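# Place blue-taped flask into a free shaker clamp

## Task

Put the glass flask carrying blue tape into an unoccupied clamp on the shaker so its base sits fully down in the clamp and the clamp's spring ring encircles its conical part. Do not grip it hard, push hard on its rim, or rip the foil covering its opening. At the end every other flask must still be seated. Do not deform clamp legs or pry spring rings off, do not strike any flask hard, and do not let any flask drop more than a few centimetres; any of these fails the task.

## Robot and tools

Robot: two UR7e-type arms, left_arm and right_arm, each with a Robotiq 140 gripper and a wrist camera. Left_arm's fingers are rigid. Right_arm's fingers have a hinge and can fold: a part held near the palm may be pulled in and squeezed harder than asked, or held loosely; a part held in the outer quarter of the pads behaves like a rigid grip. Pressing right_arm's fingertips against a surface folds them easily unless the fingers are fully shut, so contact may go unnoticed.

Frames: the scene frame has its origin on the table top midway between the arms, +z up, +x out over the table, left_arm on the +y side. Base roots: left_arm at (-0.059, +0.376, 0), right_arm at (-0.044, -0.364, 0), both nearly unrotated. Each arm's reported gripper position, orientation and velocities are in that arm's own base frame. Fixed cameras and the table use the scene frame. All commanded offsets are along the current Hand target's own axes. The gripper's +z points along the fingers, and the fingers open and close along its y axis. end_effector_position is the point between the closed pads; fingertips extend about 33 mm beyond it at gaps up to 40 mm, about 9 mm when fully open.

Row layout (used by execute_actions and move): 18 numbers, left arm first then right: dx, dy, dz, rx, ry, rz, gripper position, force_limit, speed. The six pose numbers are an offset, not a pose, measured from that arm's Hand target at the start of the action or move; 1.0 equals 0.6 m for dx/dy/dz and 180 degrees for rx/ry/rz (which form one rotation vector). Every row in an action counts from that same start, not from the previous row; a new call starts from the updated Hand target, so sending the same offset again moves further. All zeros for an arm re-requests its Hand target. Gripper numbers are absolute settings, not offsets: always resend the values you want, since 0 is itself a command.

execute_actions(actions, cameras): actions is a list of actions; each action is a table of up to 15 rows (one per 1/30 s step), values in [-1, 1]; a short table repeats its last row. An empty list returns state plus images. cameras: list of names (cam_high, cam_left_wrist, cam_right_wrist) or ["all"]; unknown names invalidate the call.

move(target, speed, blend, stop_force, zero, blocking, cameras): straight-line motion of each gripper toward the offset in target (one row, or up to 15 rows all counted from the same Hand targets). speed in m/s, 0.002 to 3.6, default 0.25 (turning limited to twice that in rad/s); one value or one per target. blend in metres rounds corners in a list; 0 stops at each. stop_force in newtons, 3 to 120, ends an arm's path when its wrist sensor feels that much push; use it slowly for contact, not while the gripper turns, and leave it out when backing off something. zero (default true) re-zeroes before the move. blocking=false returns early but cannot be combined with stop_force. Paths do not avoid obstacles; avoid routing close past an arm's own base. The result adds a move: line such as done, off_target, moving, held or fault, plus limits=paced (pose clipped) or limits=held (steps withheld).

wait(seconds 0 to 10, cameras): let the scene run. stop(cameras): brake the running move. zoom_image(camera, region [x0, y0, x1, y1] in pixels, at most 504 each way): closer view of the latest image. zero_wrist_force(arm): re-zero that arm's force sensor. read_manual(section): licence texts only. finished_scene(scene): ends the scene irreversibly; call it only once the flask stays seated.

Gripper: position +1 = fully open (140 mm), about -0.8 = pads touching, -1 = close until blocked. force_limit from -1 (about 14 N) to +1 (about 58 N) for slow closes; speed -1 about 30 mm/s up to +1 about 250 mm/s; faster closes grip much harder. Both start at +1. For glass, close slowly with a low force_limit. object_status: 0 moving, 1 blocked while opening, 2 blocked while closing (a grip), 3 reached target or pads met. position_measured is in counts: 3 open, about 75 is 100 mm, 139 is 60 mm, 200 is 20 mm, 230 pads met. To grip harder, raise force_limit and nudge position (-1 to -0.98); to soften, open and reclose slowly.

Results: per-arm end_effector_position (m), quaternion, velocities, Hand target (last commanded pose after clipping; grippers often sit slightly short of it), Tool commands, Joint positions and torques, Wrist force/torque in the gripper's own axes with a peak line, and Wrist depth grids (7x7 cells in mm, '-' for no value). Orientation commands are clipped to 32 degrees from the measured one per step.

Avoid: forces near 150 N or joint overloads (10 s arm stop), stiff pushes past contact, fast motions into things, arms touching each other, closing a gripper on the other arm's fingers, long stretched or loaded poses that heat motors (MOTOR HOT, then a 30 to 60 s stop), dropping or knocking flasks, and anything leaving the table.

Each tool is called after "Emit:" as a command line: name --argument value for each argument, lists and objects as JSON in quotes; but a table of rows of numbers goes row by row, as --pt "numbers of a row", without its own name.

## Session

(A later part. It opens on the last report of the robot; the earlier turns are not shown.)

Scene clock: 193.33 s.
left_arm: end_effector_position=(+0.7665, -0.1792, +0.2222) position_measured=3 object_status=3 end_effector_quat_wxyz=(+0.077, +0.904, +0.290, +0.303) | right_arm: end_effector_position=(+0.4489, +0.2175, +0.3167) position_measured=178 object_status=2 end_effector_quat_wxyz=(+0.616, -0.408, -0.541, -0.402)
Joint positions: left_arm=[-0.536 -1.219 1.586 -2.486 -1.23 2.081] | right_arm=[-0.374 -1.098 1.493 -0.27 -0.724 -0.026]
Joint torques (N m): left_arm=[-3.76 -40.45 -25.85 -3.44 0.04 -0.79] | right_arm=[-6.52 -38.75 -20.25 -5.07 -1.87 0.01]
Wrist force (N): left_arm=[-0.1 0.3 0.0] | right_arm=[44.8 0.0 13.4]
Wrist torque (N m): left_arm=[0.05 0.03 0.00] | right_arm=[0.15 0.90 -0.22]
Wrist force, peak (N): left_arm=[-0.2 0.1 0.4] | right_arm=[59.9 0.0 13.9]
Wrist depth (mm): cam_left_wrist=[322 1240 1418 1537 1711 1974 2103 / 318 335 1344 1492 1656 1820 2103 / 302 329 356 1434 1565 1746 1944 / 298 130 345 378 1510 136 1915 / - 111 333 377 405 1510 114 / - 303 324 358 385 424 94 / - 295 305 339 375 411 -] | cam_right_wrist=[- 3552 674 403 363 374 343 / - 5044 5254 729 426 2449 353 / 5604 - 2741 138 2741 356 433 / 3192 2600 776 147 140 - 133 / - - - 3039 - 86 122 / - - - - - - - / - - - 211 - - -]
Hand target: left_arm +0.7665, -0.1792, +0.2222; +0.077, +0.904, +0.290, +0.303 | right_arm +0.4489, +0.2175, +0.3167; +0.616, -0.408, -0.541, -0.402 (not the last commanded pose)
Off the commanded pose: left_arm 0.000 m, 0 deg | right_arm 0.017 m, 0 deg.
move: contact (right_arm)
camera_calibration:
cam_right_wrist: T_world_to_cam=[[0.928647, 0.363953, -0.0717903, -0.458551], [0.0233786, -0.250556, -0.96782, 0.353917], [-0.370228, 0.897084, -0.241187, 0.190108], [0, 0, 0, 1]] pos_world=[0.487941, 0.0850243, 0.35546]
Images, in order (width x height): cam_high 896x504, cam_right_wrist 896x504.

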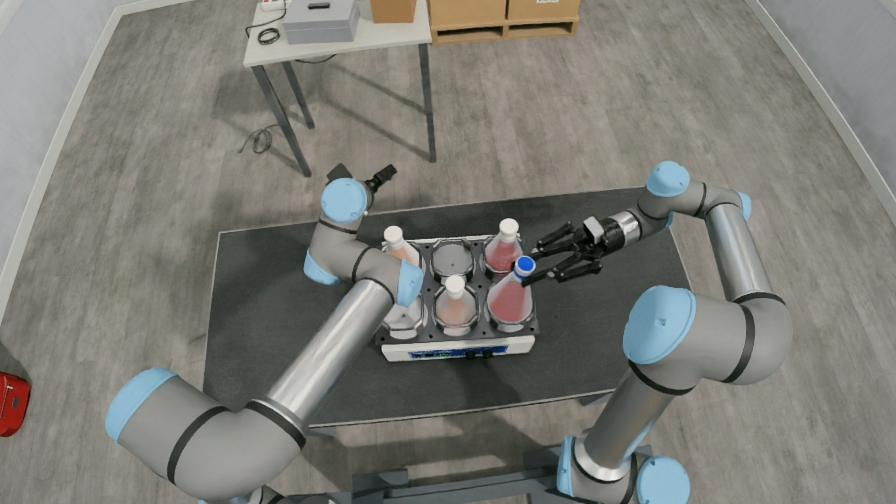

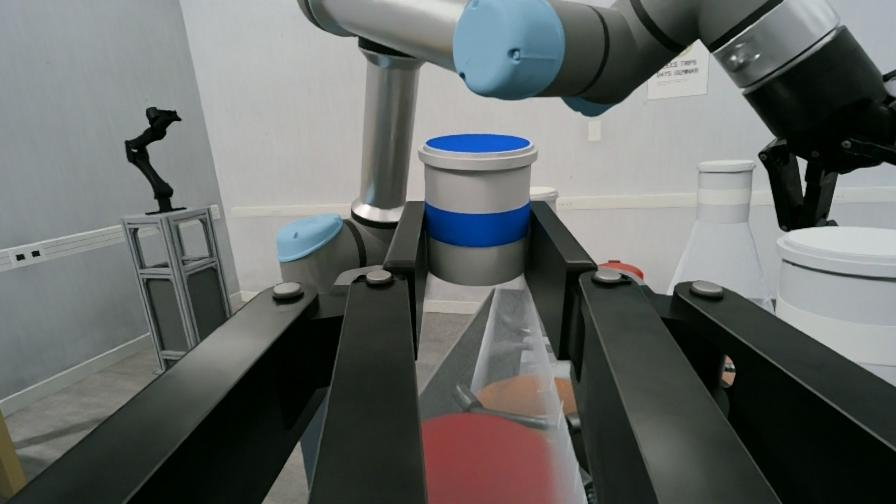

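Emit:
move --target '[0,0,0,0,0,0,1,1,1,0.002,0.013,0.002,0,0,0.016,-1,-0.4,-1]' --cameras '["cam_high","cam_right_wrist"]' --speed 0.015

Emit:
zoom_image --camera "cam_high" --region '[465, 230, 565, 340]'

Emit:
zoom_image --camera "cam_right_wrist" --region '[400, 260, 620, 504]'

Scene clock: 200.83 s.
left_arm: end_effector_position=(+0.7665, -0.1792, +0.2222) position_measured=3 object_status=3 end_effector_quat_wxyz=(+0.077, +0.904, +0.290, +0.303) | right_arm: end_effector_position=(+0.4559, +0.2212, +0.3174) position_measured=178 object_status=2 end_effector_quat_wxyz=(+0.626, -0.421, -0.530, -0.386)
Joint positions: left_arm=[-0.536 -1.219 1.586 -2.486 -1.23 2.081] | right_arm=[-0.363 -1.084 1.469 -0.259 -0.713 0.023]
Joint torques (N m): left_arm=[-3.93 -40.65 -25.27 -3.52 0.12 -0.66] | right_arm=[1.36 -24.62 -15.5 -2.41 4.87 -0.81]
Wrist force (N): left_arm=[-0.1 0.2 0.3] | right_arm=[26.4 -7.7 5.4]
Wrist torque (N m): left_arm=[0.04 0.03 0.00] | right_arm=[0.38 0.43 0.16]
Wrist force, peak (N): left_arm=[-0.5 -0.1 -0.1] | right_arm=[45.0 0.0 13.3]
Wrist depth (mm): cam_left_wrist=[321 1252 1442 1565 1645 2021 2021 / 315 348 1344 1458 1666 1846 1989 / 305 327 351 1418 1546 1711 1959 / 295 127 342 374 1537 136 1873 / 87 104 344 361 1501 1527 114 / - 303 324 360 386 426 94 / - 297 306 347 373 415 430] | cam_right_wrist=[- - 525 362 366 368 332 / - - 740 723 458 2627 352 / - - 3408 137 2834 343 435 / 2379 2866 793 147 2573 - 125 / - - - 3002 - 86 117 / - - - 331 - - - / - - - - - - -]
Hand target: left_arm +0.7665, -0.1792, +0.2222; +0.077, +0.904, +0.290, +0.303 | right_arm +0.4559, +0.2212, +0.3174; +0.626, -0.421, -0.530, -0.386
Off the commanded pose: left_arm 0.000 m, 0 deg | right_arm 0.000 m, 0 deg.
move: done
camera_calibration:
cam_right_wrist: T_world_to_cam=[[0.92251, 0.366192, -0.121978, -0.448106], [-0.0213514, -0.267126, -0.963425, 0.378082], [-0.385382, 0.891374, -0.238608, 0.196901], [0, 0, 0, 1]] pos_world=[0.497336, 0.0895762, 0.356577]
Images, in order (width x height): cam_high 896x504, cam_right_wrist 896x504.

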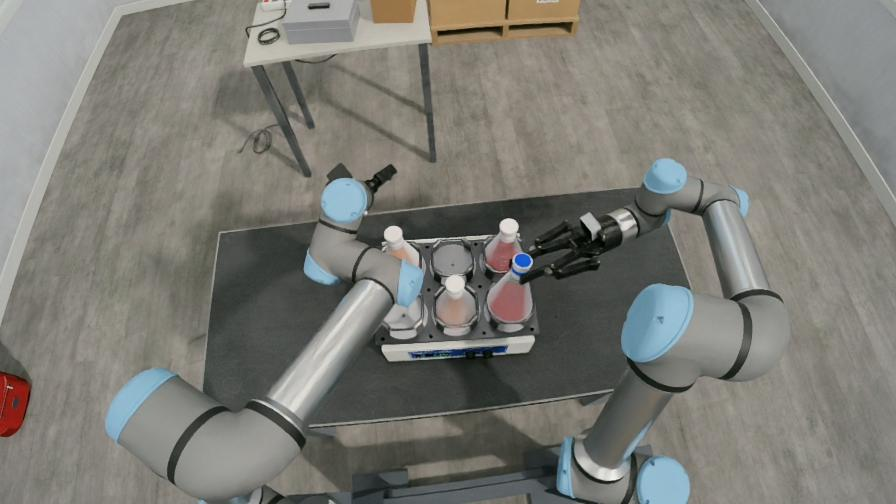

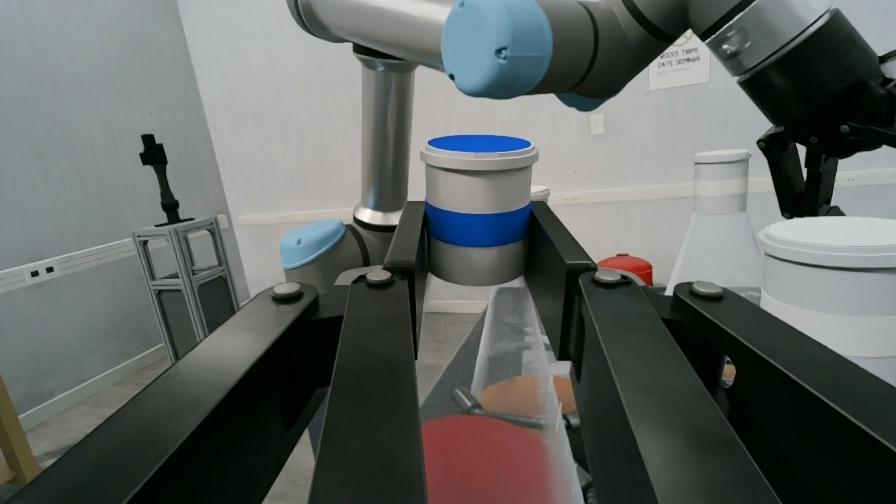

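Scaled by 4.582 from the camera's 896x504 image, which has a finer 1280x720 frame.

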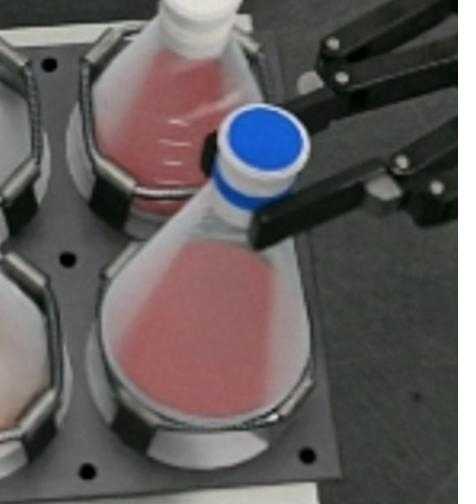

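Scaled by 2.066 from the camera's 896x504 image, which has a finer 1280x720 frame.

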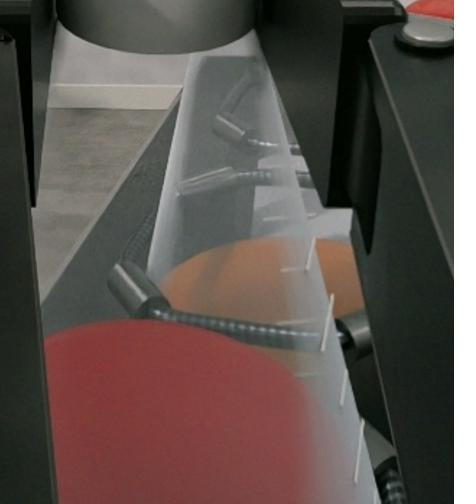

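Emit:
move --target '[0,0,0,0,0,0,1,1,1,-0.033,0.004,-0.003,0,0,0,-1,-0.4,-1]' --cameras '["cam_high","cam_right_wrist"]' --speed 0.015 --stop_force 48 --zero false

Emit:
zoom_image --camera "cam_high" --region '[465, 230, 565, 340]'

Emit:
zoom_image --camera "cam_right_wrist" --region '[400, 260, 620, 504]'

Scene clock: 205.90 s.
left_arm: end_effector_position=(+0.7665, -0.1792, +0.2222) position_measured=3 object_status=3 end_effector_quat_wxyz=(+0.077, +0.904, +0.290, +0.303) | right_arm: end_effector_position=(+0.4558, +0.2213, +0.3167) position_measured=178 object_status=2 end_effector_quat_wxyz=(+0.626, -0.421, -0.530, -0.386)
Joint positions: left_arm=[-0.536 -1.219 1.586 -2.486 -1.23 2.081] | right_arm=[-0.363 -1.083 1.471 -0.26 -0.713 0.022]
Joint torques (N m): left_arm=[-3.78 -41.01 -25.9 -3.58 0.01 -0.84] | right_arm=[-5.14 -37.51 -21.32 -5.74 2.86 -1.53]
Wrist force (N): left_arm=[0.0 0.0 -0.2] | right_arm=[45.8 -8.5 16.2]
Wrist torque (N m): left_arm=[-0.01 0.00 0.00] | right_arm=[0.42 0.88 0.13]
Wrist force, peak (N): left_arm=[0.0 -0.1 0.5] | right_arm=[59.5 -10.1 16.8]
Wrist depth (mm): cam_left_wrist=[324 1296 1337 1518 1645 1915 2037 / 312 343 1358 1501 1656 1833 2138 / 308 319 354 1402 1565 1770 2021 / 296 130 345 375 1537 136 1929 / 87 111 334 357 1518 1565 114 / - 304 324 353 384 1645 94 / - 294 307 343 372 403 429] | cam_right_wrist=[- - 523 363 367 369 336 / - - - 710 468 - 350 / - 3318 - 140 2771 339 439 / 2402 2683 798 148 153 - 125 / 2600 - - 3192 - 86 119 / - - - - - - - / - - - 216 - - -]
Hand target: left_arm +0.7665, -0.1792, +0.2222; +0.077, +0.904, +0.290, +0.303 | right_arm +0.4558, +0.2213, +0.3167; +0.626, -0.421, -0.530, -0.386 (not the last commanded pose)
Off the commanded pose: left_arm 0.000 m, 0 deg | right_arm 0.019 m, 0 deg.
move: contact (right_arm)
camera_calibration:
cam_right_wrist: T_world_to_cam=[[0.922551, 0.3662, -0.121642, -0.44824], [-0.0210482, -0.26701, -0.963464, 0.377258], [-0.3853, 0.891405, -0.238623, 0.196657], [0, 0, 0, 1]] pos_world=[0.497237, 0.0895765, 0.355876]
Images, in order (width x height): cam_high 896x504, cam_right_wrist 896x504.

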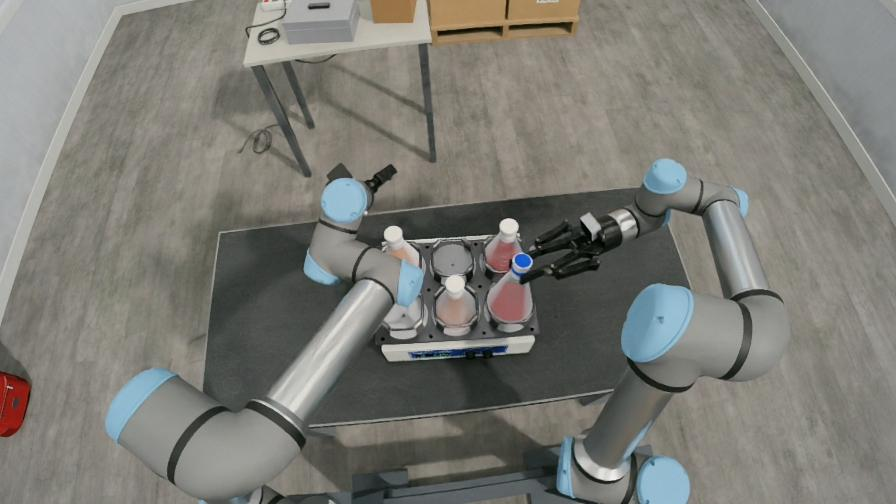

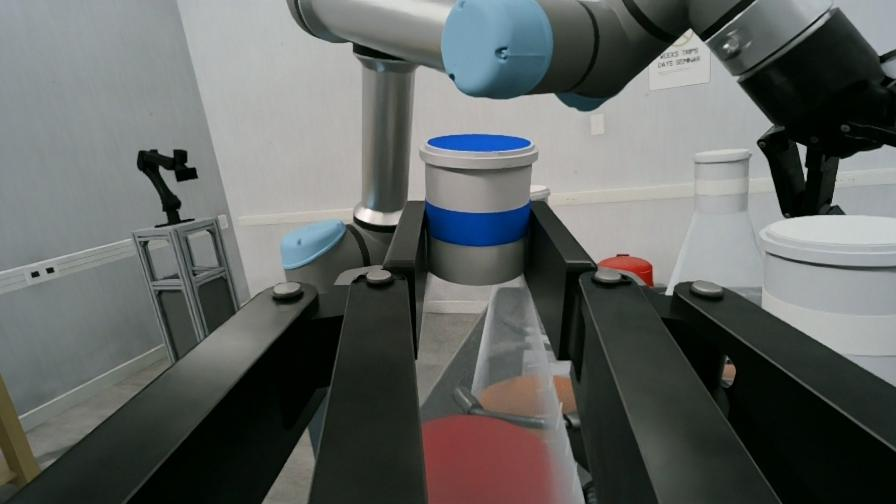

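Scaled by 4.582 from the camera's 896x504 image, which has a finer 1280x720 frame.

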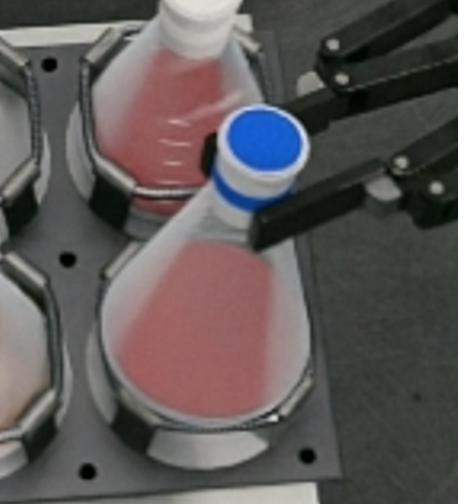

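Scaled by 2.066 from the camera's 896x504 image, which has a finer 1280x720 frame.

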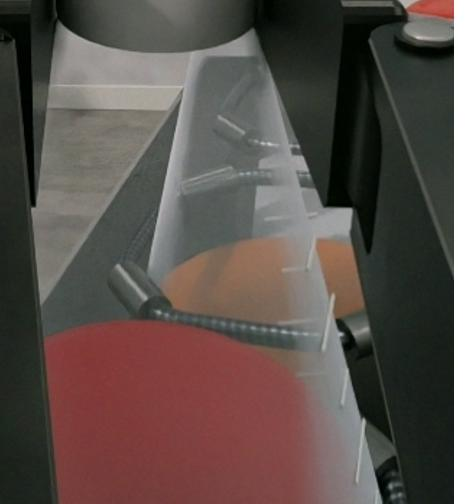

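Emit:
move --pt "0.168 0.105 -0.268 0 0 0 1 1 1 0.0025 0 0 0 0 0 -1 -0.4 -1" --pt "-0.167 0.209 -0.445 0.109 -0.316 -0.081 1 1 1 0.0025 0 0 0 0 0 -1 -0.4 -1" --cameras '["all"]' --speed 0.25 --blend '[0.04,0]'

Scene clock: 226.60 s.
left_arm: end_effector_position=(+0.6024, -0.3487, +0.4250) position_measured=3 object_status=3 end_effector_quat_wxyz=(+0.128, +0.893, +0.381, -0.204) | right_arm: end_effector_position=(+0.4560, +0.2212, +0.3182) position_measured=178 object_status=2 end_effector_quat_wxyz=(+0.626, -0.421, -0.530, -0.386)
Joint positions: left_arm=[-0.508 -0.743 0.035 -0.81 -2.055 1.839] | right_arm=[-0.363 -1.084 1.468 -0.257 -0.713 0.022]
Joint torques (N m): left_arm=[0.43 -66.2 -26.91 -4.27 -0.42 1.1] | right_arm=[3.82 -52.34 -21.97 0.6 -1.54 -1.46]
Wrist force (N): left_arm=[0.0 -0.5 1.0] | right_arm=[7.3 -3.0 3.1]
Wrist torque (N m): left_arm=[-0.23 0.26 -0.22] | right_arm=[0.34 0.08 0.15]
Wrist force, peak (N): left_arm=[-2.0 -1.0 2.8] | right_arm=[45.9 -8.7 16.0]
Wrist depth (mm): cam_left_wrist=[473 358 355 371 385 535 1466 / 1555 405 390 403 408 594 1734 / 1677 1734 442 429 445 692 2291 / 1989 120 314 - 323 137 2251 / 87 111 943 897 379 389 - / - 2619 665 3290 421 423 94 / - 3208 589 3130 - 2646 429] | cam_right_wrist=[- - - 491 3114 2425 2357 / 2156 - 3114 567 2050 4203 2379 / - - 5366 138 3039 345 2314 / - 2771 - 148 139 2933 125 / 3192 - - 3002 - 86 117 / - - - 288 - - - / - - - 221 - - -]
Hand target: left_arm +0.6033, -0.3491, +0.4260; +0.092, +0.896, +0.372, -0.224 | right_arm +0.4560, +0.2212, +0.3182; +0.626, -0.421, -0.530, -0.386
Off the commanded pose: left_arm 0.001 m, 5 deg | right_arm 0.000 m, 0 deg.
elbow stopped short (left arm): the move would have taken joint 3 (elbow) straighter than the controller allows.
move: off_target (left_arm)
camera_calibration:
cam_left_wrist: T_world_to_cam=[[0.713135, -0.696368, 0.0806908, -0.694511], [-0.521353, -0.449884, 0.725118, -0.144192], [-0.468647, -0.559175, -0.683881, 0.524345], [0, 0, 0, 1]] pos_world=[0.665838, -0.255304, 0.519186]
cam_right_wrist: T_world_to_cam=[[0.922551, 0.3662, -0.121642, -0.448255], [-0.0210482, -0.26701, -0.963464, 0.378611], [-0.3853, 0.891405, -0.238623, 0.197068], [0, 0, 0, 1]] pos_world=[0.497437, 0.0895765, 0.357276]

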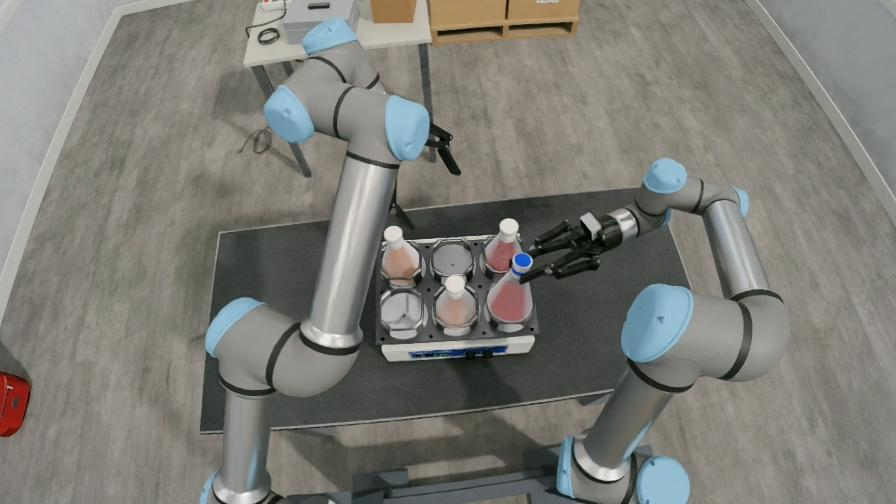

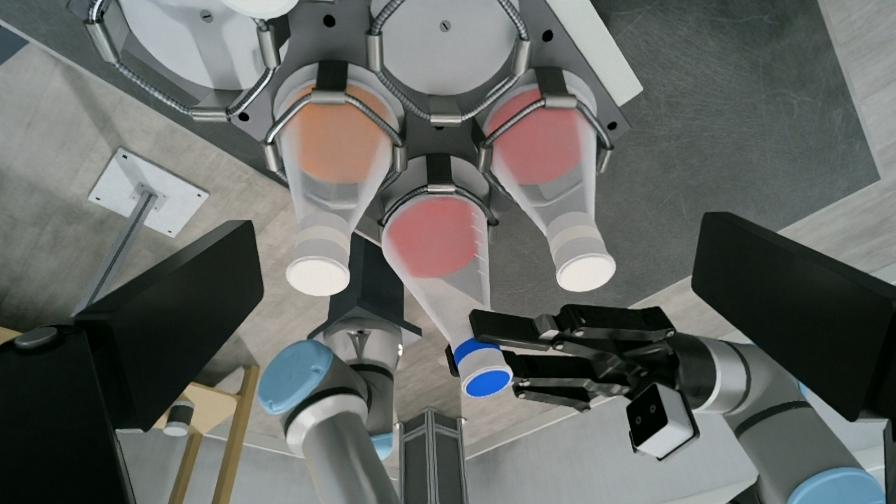

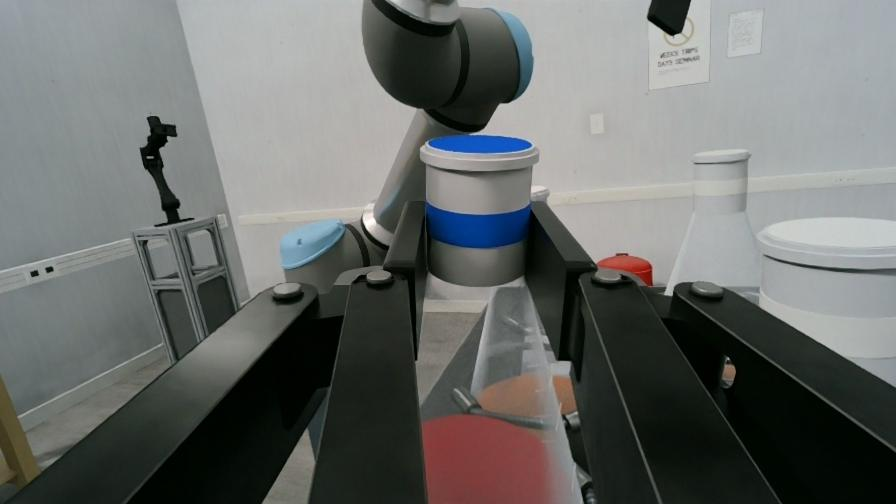

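Emit:
zoom_image --camera "cam_left_wrist" --region '[350, 140, 530, 320]'

Emit:
zoom_image --camera "cam_left_wrist" --region '[250, 40, 650, 410]'

Emit:
zoom_image --camera "cam_high" --region '[465, 230, 565, 340]'

Scaled by 2.800 from the camera's 896x504 image, which has a finer 1280x720 frame.

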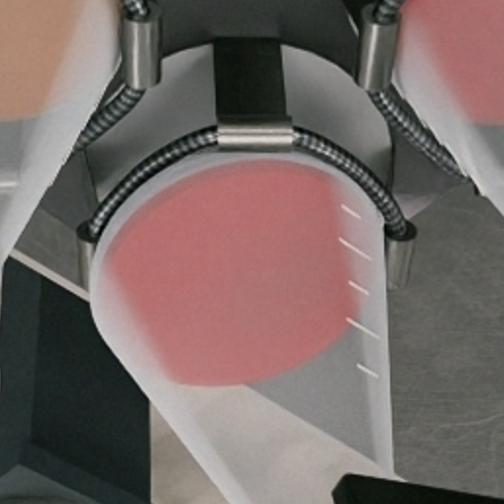

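Scaled by 1.260 from the camera's 896x504 image, which has a finer 1280x720 frame.

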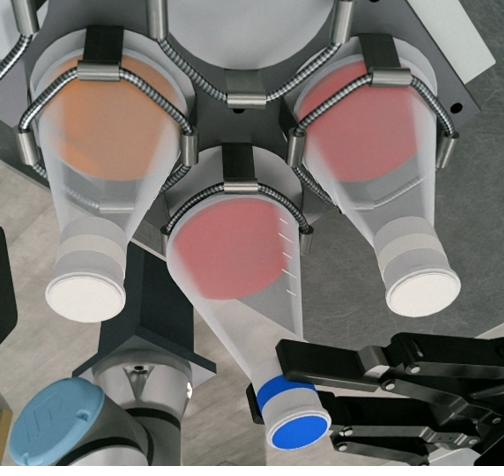

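Scaled by 4.582 from the camera's 896x504 image, which has a finer 1280x720 frame.

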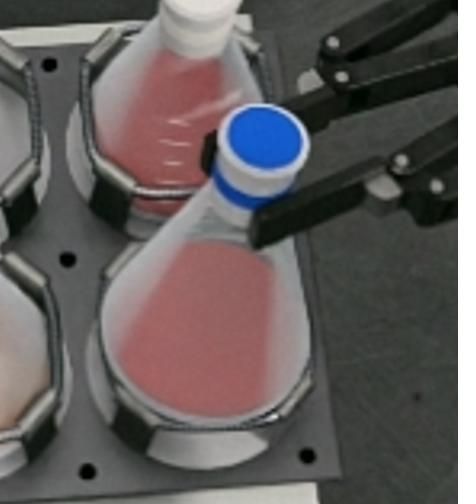

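Emit:
move --target '[0,0,0,0,0,0,1,1,1,-0.005,-0.0145,0.0103,0,-0.0133,-0.0188,-1,-0.4,-1]' --cameras '["cam_left_wrist","cam_high"]' --speed 0.02

Emit:
zoom_image --camera "cam_left_wrist" --region '[350, 140, 530, 320]'

Emit:
zoom_image --camera "cam_high" --region '[465, 230, 565, 340]'

Scene clock: 240.80 s.
left_arm: end_effector_position=(+0.6023, -0.3488, +0.4251) position_measured=3 object_status=3 end_effector_quat_wxyz=(+0.128, +0.893, +0.381, -0.204) | right_arm: end_effector_position=(+0.4453, +0.2241, +0.3168) position_measured=178 object_status=2 end_effector_quat_wxyz=(+0.603, -0.413, -0.555, -0.396)
Joint positions: left_arm=[-0.508 -0.743 0.035 -0.81 -2.055 1.839] | right_arm=[-0.364 -1.13 1.505 -0.311 -0.716 0.012]
Joint torques (N m): left_arm=[-11.09 -65.72 -27.32 -4.32 0.72 1.27] | right_arm=[2.25 -19.04 -9.67 -11.49 -2.11 -2.94]
Wrist force (N): left_arm=[-0.1 -0.7 0.9] | right_arm=[60.8 0.0 -11.2]
Wrist torque (N m): left_arm=[-0.29 0.30 -0.22] | right_arm=[0.46 0.89 1.07]
Wrist force, peak (N): left_arm=[-0.1 -0.8 1.3] | right_arm=[62.8 0.0 -11.9]
Wrist depth (mm): cam_left_wrist=[473 359 352 368 393 510 1537 / 1518 381 396 401 418 - 1758 / 1758 1807 469 440 444 - 1989 / 1915 120 299 - 327 136 2251 / 87 112 891 873 372 403 114 / - 2673 668 3168 424 428 94 / - 2646 589 3019 3130 449 419] | cam_right_wrist=[- 3655 3318 479 2252 2379 - / - - - 602 - - 2425 / - 2050 781 137 155 345 2741 / 2655 2741 769 146 146 2741 123 / 2573 - - 357 - 86 117 / - - - 340 - - - / - - - - - - -]
Hand target: left_arm +0.6033, -0.3491, +0.4260; +0.092, +0.896, +0.372, -0.224 | right_arm +0.4454, +0.2241, +0.3167; +0.603, -0.413, -0.555, -0.396
Off the commanded pose: left_arm 0.001 m, 5 deg | right_arm 0.000 m, 0 deg.
elbow stopped short (left arm): the move would have taken joint 3 (elbow) straighter than the controller allows.
move: off_target (left_arm)
camera_calibration:
cam_left_wrist: T_world_to_cam=[[0.712989, -0.696493, 0.0808969, -0.69456], [-0.521555, -0.449689, 0.725093, -0.144164], [-0.468643, -0.559175, -0.683883, 0.524309], [0, 0, 0, 1]] pos_world=[0.665738, -0.255404, 0.519286]
Images, in order (width x height): cam_high 896x504, cam_left_wrist 896x504.

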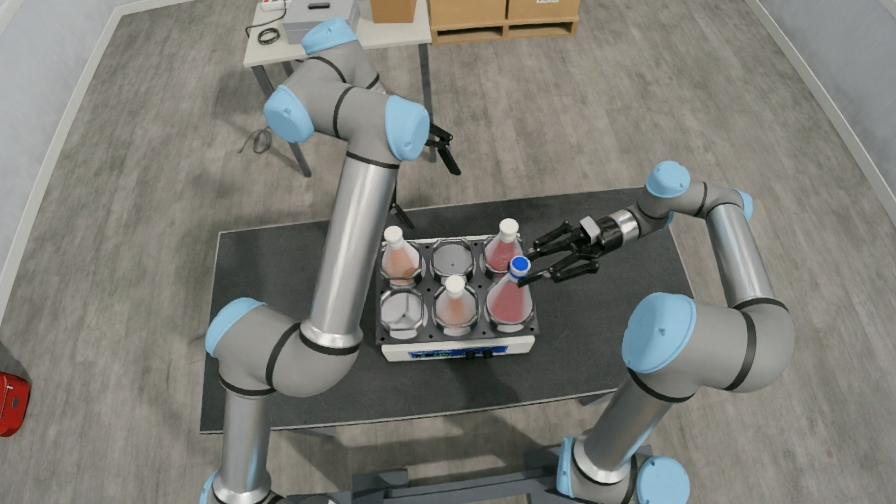

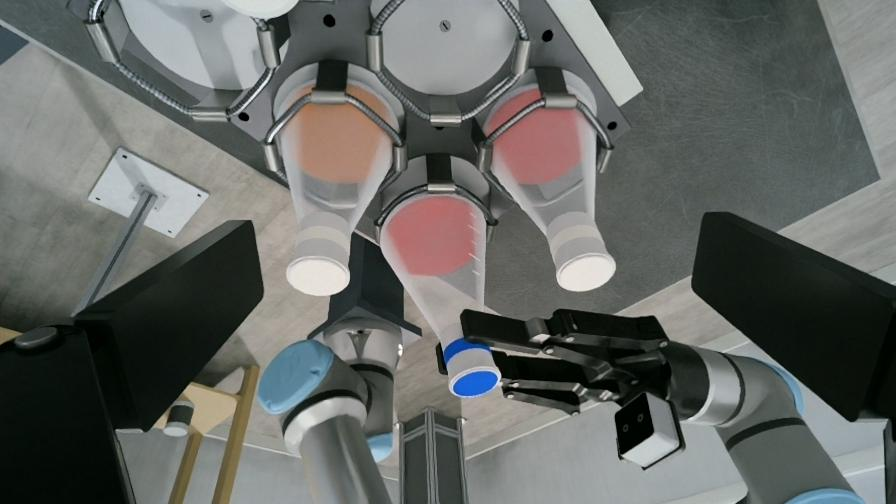

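Scaled by 2.800 from the camera's 896x504 image, which has a finer 1280x720 frame.

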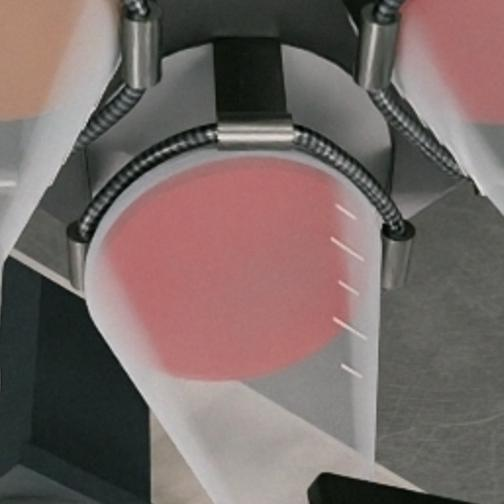

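Scaled by 4.582 from the camera's 896x504 image, which has a finer 1280x720 frame.

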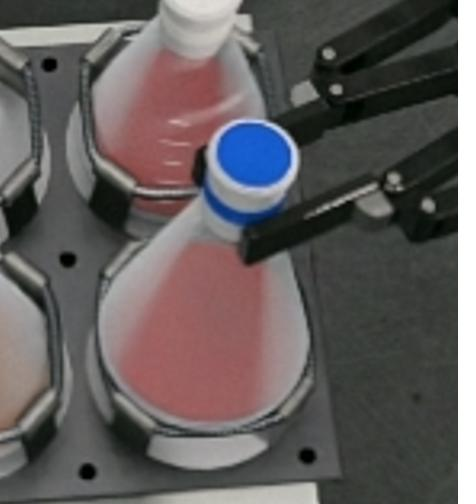

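Emit:
move --target '[0,0,0,0,0,0,1,1,1,0.003,-0.001,-0.006,0,0,0,-1,-0.4,-1]' --cameras '["cam_left_wrist","cam_high"]' --speed 0.02

Emit:
move --target '[0,0,0,0,0,0,1,1,1,-0.033,0.002,-0.0015,0,0,0,-1,-0.4,-1]' --cameras '["cam_left_wrist","cam_high"]' --speed 0.012 --stop_force 48 --zero false

Emit:
zoom_image --camera "cam_left_wrist" --region '[350, 140, 530, 320]'

Emit:
zoom_image --camera "cam_high" --region '[465, 230, 565, 340]'

Scene clock: 246.87 s.
left_arm: end_effector_position=(+0.6023, -0.3488, +0.4251) position_measured=3 object_status=3 end_effector_quat_wxyz=(+0.128, +0.893, +0.381, -0.204) | right_arm: end_effector_position=(+0.4462, +0.2204, +0.3184) position_measured=178 object_status=2 end_effector_quat_wxyz=(+0.603, -0.413, -0.555, -0.396)
Joint positions: left_arm=[-0.508 -0.743 0.035 -0.81 -2.055 1.839] | right_arm=[-0.37 -1.129 1.498 -0.307 -0.721 0.012]
Joint torques (N m): left_arm=[-10.98 -65.36 -28.33 -4.64 0.8 1.02] | right_arm=[-1.26 -26.33 -17.65 -0.16 -1.17 1.47]
Wrist force (N): left_arm=[-0.1 -0.5 0.9] | right_arm=[13.9 -0.7 2.1]
Wrist torque (N m): left_arm=[-0.25 0.29 -0.23] | right_arm=[0.20 0.34 0.35]
Wrist force, peak (N): left_arm=[-0.3 -0.7 1.3] | right_arm=[62.7 0.3 -11.7]
Wrist depth (mm): cam_left_wrist=[459 346 347 365 395 - 1483 / 1527 389 379 401 403 - 648 / 1711 1746 469 448 442 725 1873 / 1860 121 303 - 318 136 2231 / 87 111 888 900 369 384 114 / - 2646 661 3092 423 428 94 / - 3019 590 3333 3208 431 423] | cam_right_wrist=[- - - 505 - 2357 2212 / - 3455 - 618 2967 - 2402 / - 2771 882 136 265 335 2193 / - 2547 774 147 2655 - 124 / - - - 374 - 86 120 / - - - - - - - / - - - 219 - - -]
Hand target: left_arm +0.6033, -0.3491, +0.4260; +0.092, +0.896, +0.372, -0.224 | right_arm +0.4462, +0.2205, +0.3184; +0.603, -0.413, -0.555, -0.396
Off the commanded pose: left_arm 0.001 m, 5 deg | right_arm 0.000 m, 0 deg.
elbow stopped short (left arm): the move would have taken joint 3 (elbow) straighter than the controller allows.
move: off_target (left_arm)
camera_calibration:
cam_left_wrist: T_world_to_cam=[[0.712989, -0.696493, 0.0808969, -0.69456], [-0.521555, -0.449689, 0.725093, -0.144164], [-0.468643, -0.559175, -0.683883, 0.524309], [0, 0, 0, 1]] pos_world=[0.665738, -0.255404, 0.519286]
Images, in order (width x height): cam_high 896x504, cam_left_wrist 896x504.

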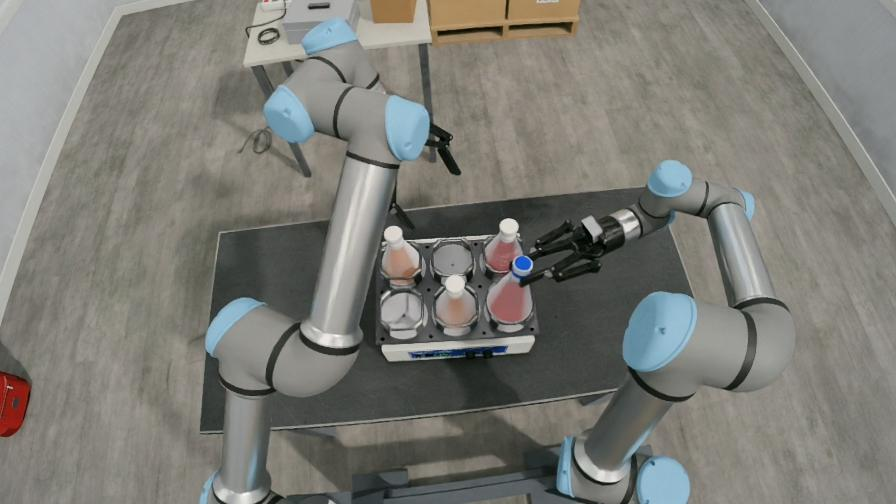

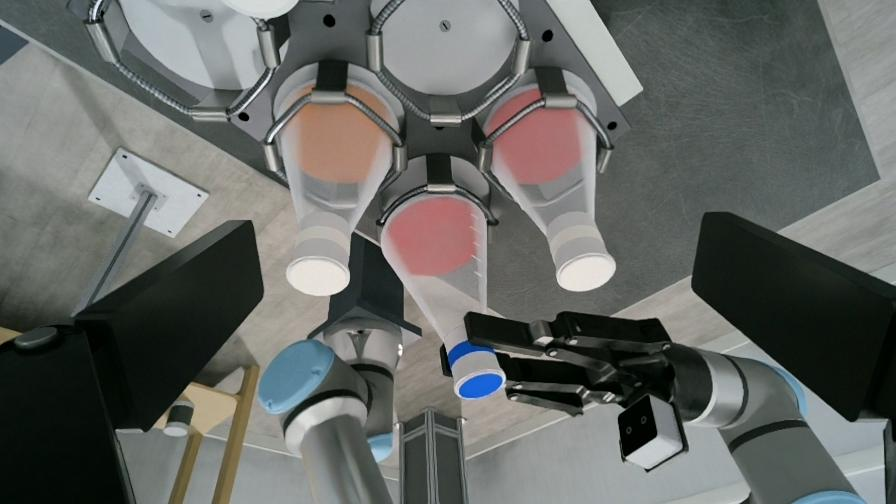

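Scene clock: 248.13 s.
left_arm: end_effector_position=(+0.6023, -0.3488, +0.4251) position_measured=3 object_status=3 end_effector_quat_wxyz=(+0.128, +0.893, +0.381, -0.204) | right_arm: end_effector_position=(+0.4462, +0.2204, +0.3159) position_measured=178 object_status=2 end_effector_quat_wxyz=(+0.603, -0.413, -0.555, -0.396)
Joint positions: left_arm=[-0.508 -0.743 0.035 -0.81 -2.055 1.839] | right_arm=[-0.37 -1.127 1.502 -0.312 -0.721 0.012]
Joint torques (N m): left_arm=[-10.11 -65.65 -27.19 -4.53 0.66 1.15] | right_arm=[3.83 -43.12 -19.97 -3.36 1.46 1.13]
Wrist force (N): left_arm=[-0.2 -0.6 1.1] | right_arm=[36.5 -1.2 -5.0]
Wrist torque (N m): left_arm=[-0.27 0.29 -0.22] | right_arm=[0.40 0.65 0.74]
Wrist force, peak (N): left_arm=[-0.2 -0.7 1.3] | right_arm=[52.9 0.2 -10.6]
Wrist depth (mm): cam_left_wrist=[478 356 354 370 390 529 1483 / 1527 391 368 401 404 591 - / 1746 1746 449 449 437 661 1974 / 2053 121 299 790 318 - 2333 / 87 111 894 876 378 382 114 / - 2759 661 3168 422 430 94 / - 3168 593 3130 - 446 423] | cam_right_wrist=[- 3655 3363 501 - 2425 - / - 4275 4758 599 - - - / - - 3275 136 269 2402 - / - 2741 769 147 2741 - 124 / - - - 742 - 86 120 / - - - - - - - / - - - - - - -]
Hand target: left_arm +0.6033, -0.3491, +0.4260; +0.092, +0.896, +0.372, -0.224 | right_arm +0.4462, +0.2204, +0.3159; +0.603, -0.413, -0.555, -0.396 (not the last commanded pose)
Off the commanded pose: left_arm 0.001 m, 5 deg | right_arm 0.017 m, 0 deg.
elbow stopped short (left arm): the move would have taken joint 3 (elbow) straighter than the controller allows.
move: contact (right_arm), off_target (left_arm)
camera_calibration:
cam_left_wrist: T_world_to_cam=[[0.712989, -0.696493, 0.0808969, -0.69456], [-0.521555, -0.449689, 0.725093, -0.144164], [-0.468643, -0.559175, -0.683883, 0.524309], [0, 0, 0, 1]] pos_world=[0.665738, -0.255404, 0.519286]
Images, in order (width x height): cam_high 896x504, cam_left_wrist 896x504.

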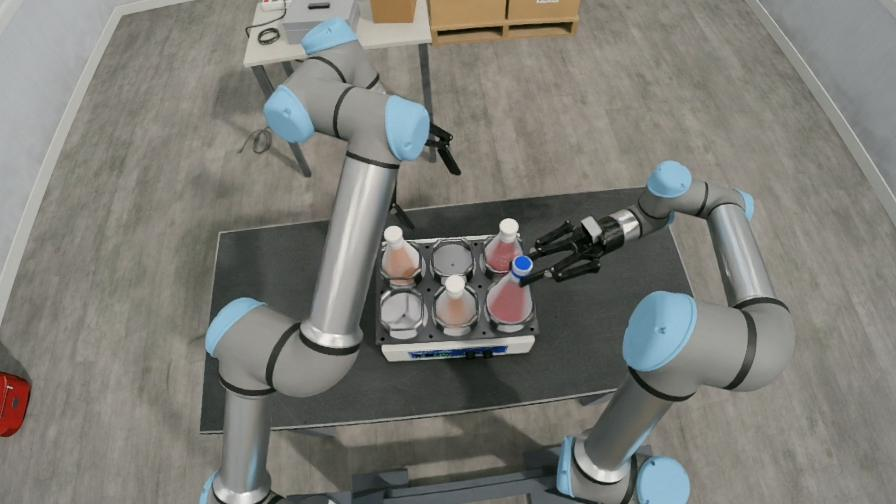

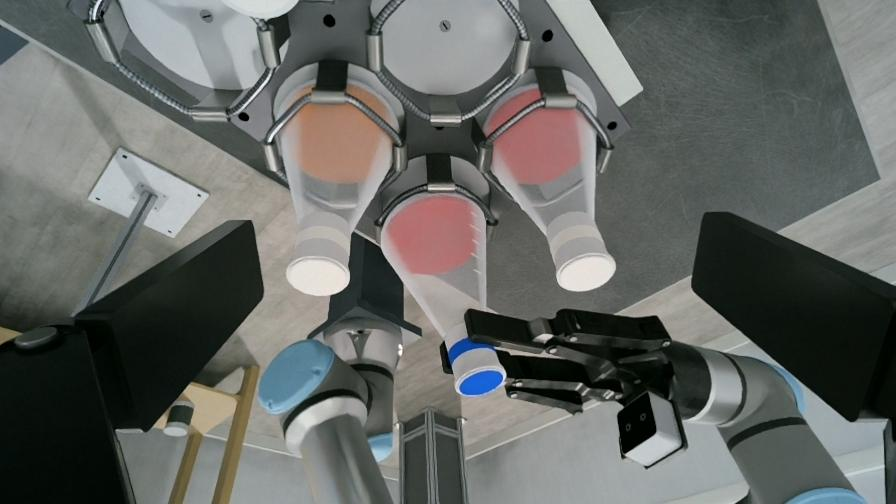

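Scaled by 2.800 from the camera's 896x504 image, which has a finer 1280x720 frame.

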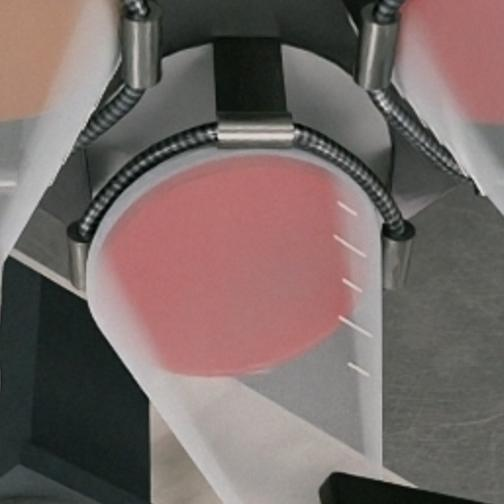

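Scaled by 4.582 from the camera's 896x504 image, which has a finer 1280x720 frame.

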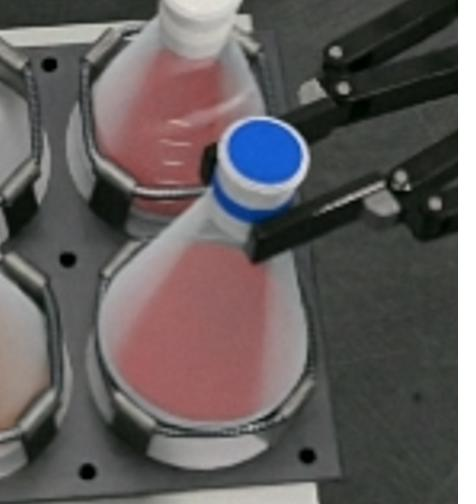

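Emit:
move --target '[0,0,0,0,0,0,1,1,1,0,-0.006,0.0125,0,-0.0167,-0.008,-1,-0.4,-1]' --cameras '["cam_left_wrist","cam_high"]' --speed 0.015

Emit:
zoom_image --camera "cam_left_wrist" --region '[350, 140, 530, 320]'

Emit:
zoom_image --camera "cam_high" --region '[465, 230, 565, 340]'

Scene clock: 254.77 s.
left_arm: end_effector_position=(+0.6023, -0.3488, +0.4251) position_measured=3 object_status=3 end_effector_quat_wxyz=(+0.128, +0.893, +0.381, -0.204) | right_arm: end_effector_position=(+0.4402, +0.2262, +0.3165) position_measured=178 object_status=2 end_effector_quat_wxyz=(+0.584, -0.417, -0.576, -0.392)
Joint positions: left_arm=[-0.508 -0.743 0.035 -0.81 -2.055 1.839] | right_arm=[-0.363 -1.172 1.522 -0.367 -0.716 0.047]
Joint torques (N m): left_arm=[-9.96 -64.09 -26.97 -4.28 0.55 1.02] | right_arm=[14.13 -19.4 -3.51 -10.52 0.35 0.06]
Wrist force (N): left_arm=[-0.1 -0.5 1.0] | right_arm=[61.2 4.5 -17.3]
Wrist torque (N m): left_arm=[-0.25 0.29 -0.22] | right_arm=[0.18 0.80 0.38]
Wrist force, peak (N): left_arm=[-0.2 -0.6 1.4] | right_arm=[61.3 4.2 -17.5]
Wrist depth (mm): cam_left_wrist=[478 358 353 371 394 522 1584 / 1518 380 397 405 411 - 1901 / 1656 1746 457 436 432 701 2021 / 1974 121 302 469 319 136 2271 / 87 112 879 882 372 378 114 / - 2701 667 876 415 423 94 / - 3515 615 3468 3614 440 415] | cam_right_wrist=[3455 - - 490 2683 2741 - / - - - 645 2712 - - / 2522 2655 781 137 258 330 - / - 2866 774 142 153 2712 - / 2600 - - 355 - 92 119 / - - - 253 - - - / - - - 225 - - -]
Hand target: left_arm +0.6033, -0.3491, +0.4260; +0.092, +0.896, +0.372, -0.224 | right_arm +0.4403, +0.2262, +0.3165; +0.584, -0.417, -0.576, -0.392
Off the commanded pose: left_arm 0.001 m, 5 deg | right_arm 0.000 m, 0 deg.
elbow stopped short (left arm): the move would have taken joint 3 (elbow) straighter than the controller allows.
move: off_target (left_arm)
camera_calibration:
cam_left_wrist: T_world_to_cam=[[0.712989, -0.696493, 0.0808969, -0.69456], [-0.521555, -0.449689, 0.725093, -0.144164], [-0.468643, -0.559175, -0.683883, 0.524309], [0, 0, 0, 1]] pos_world=[0.665738, -0.255404, 0.519286]
Images, in order (width x height): cam_high 896x504, cam_left_wrist 896x504.

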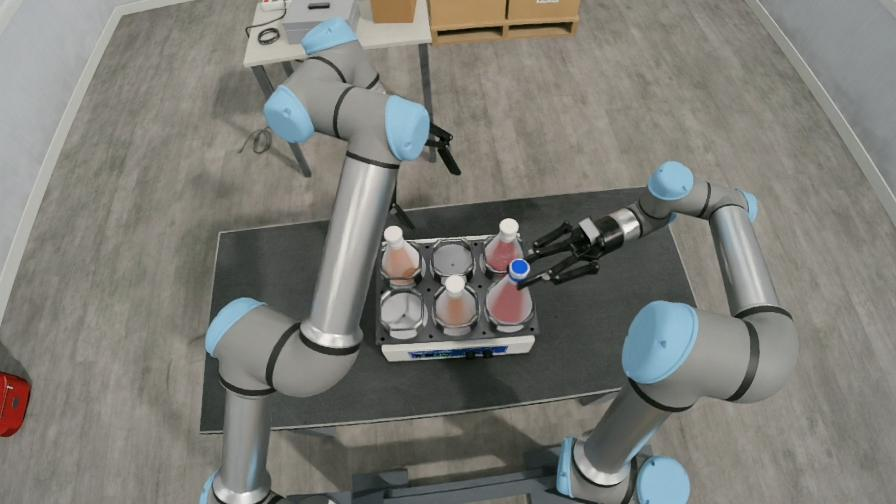

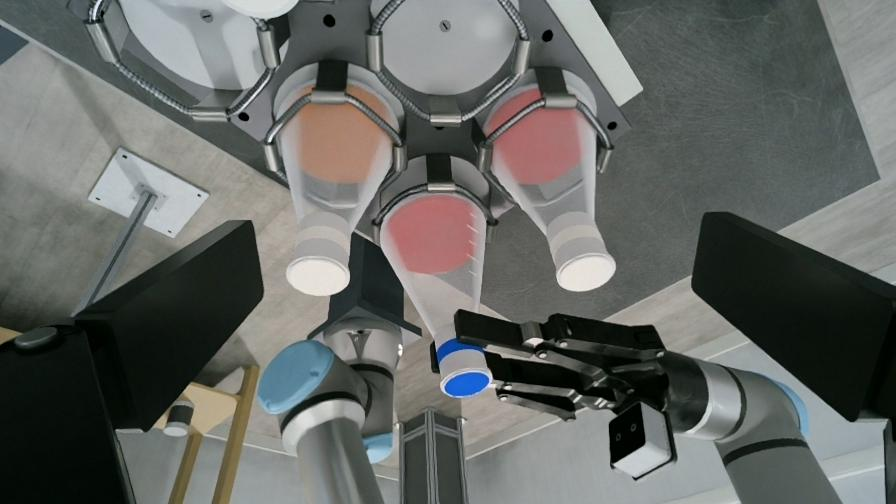

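Scaled by 2.800 from the camera's 896x504 image, which has a finer 1280x720 frame.

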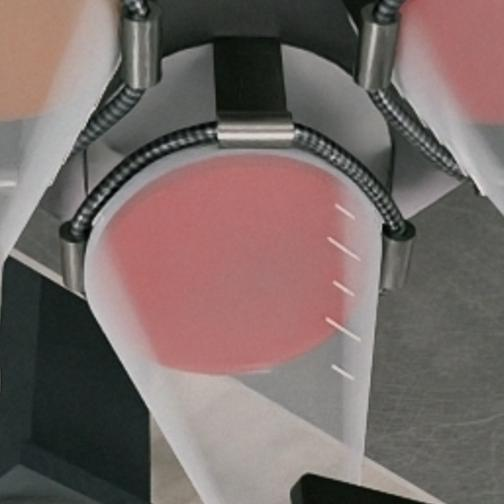

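Scaled by 4.582 from the camera's 896x504 image, which has a finer 1280x720 frame.

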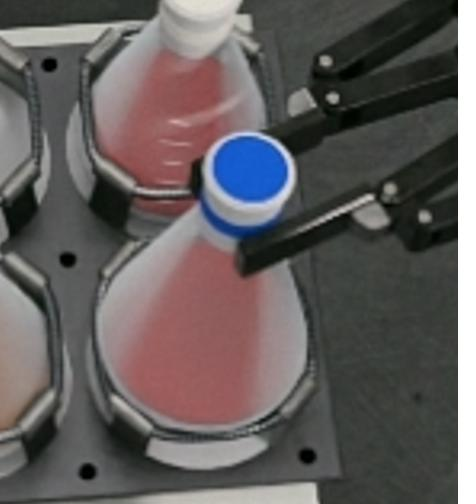

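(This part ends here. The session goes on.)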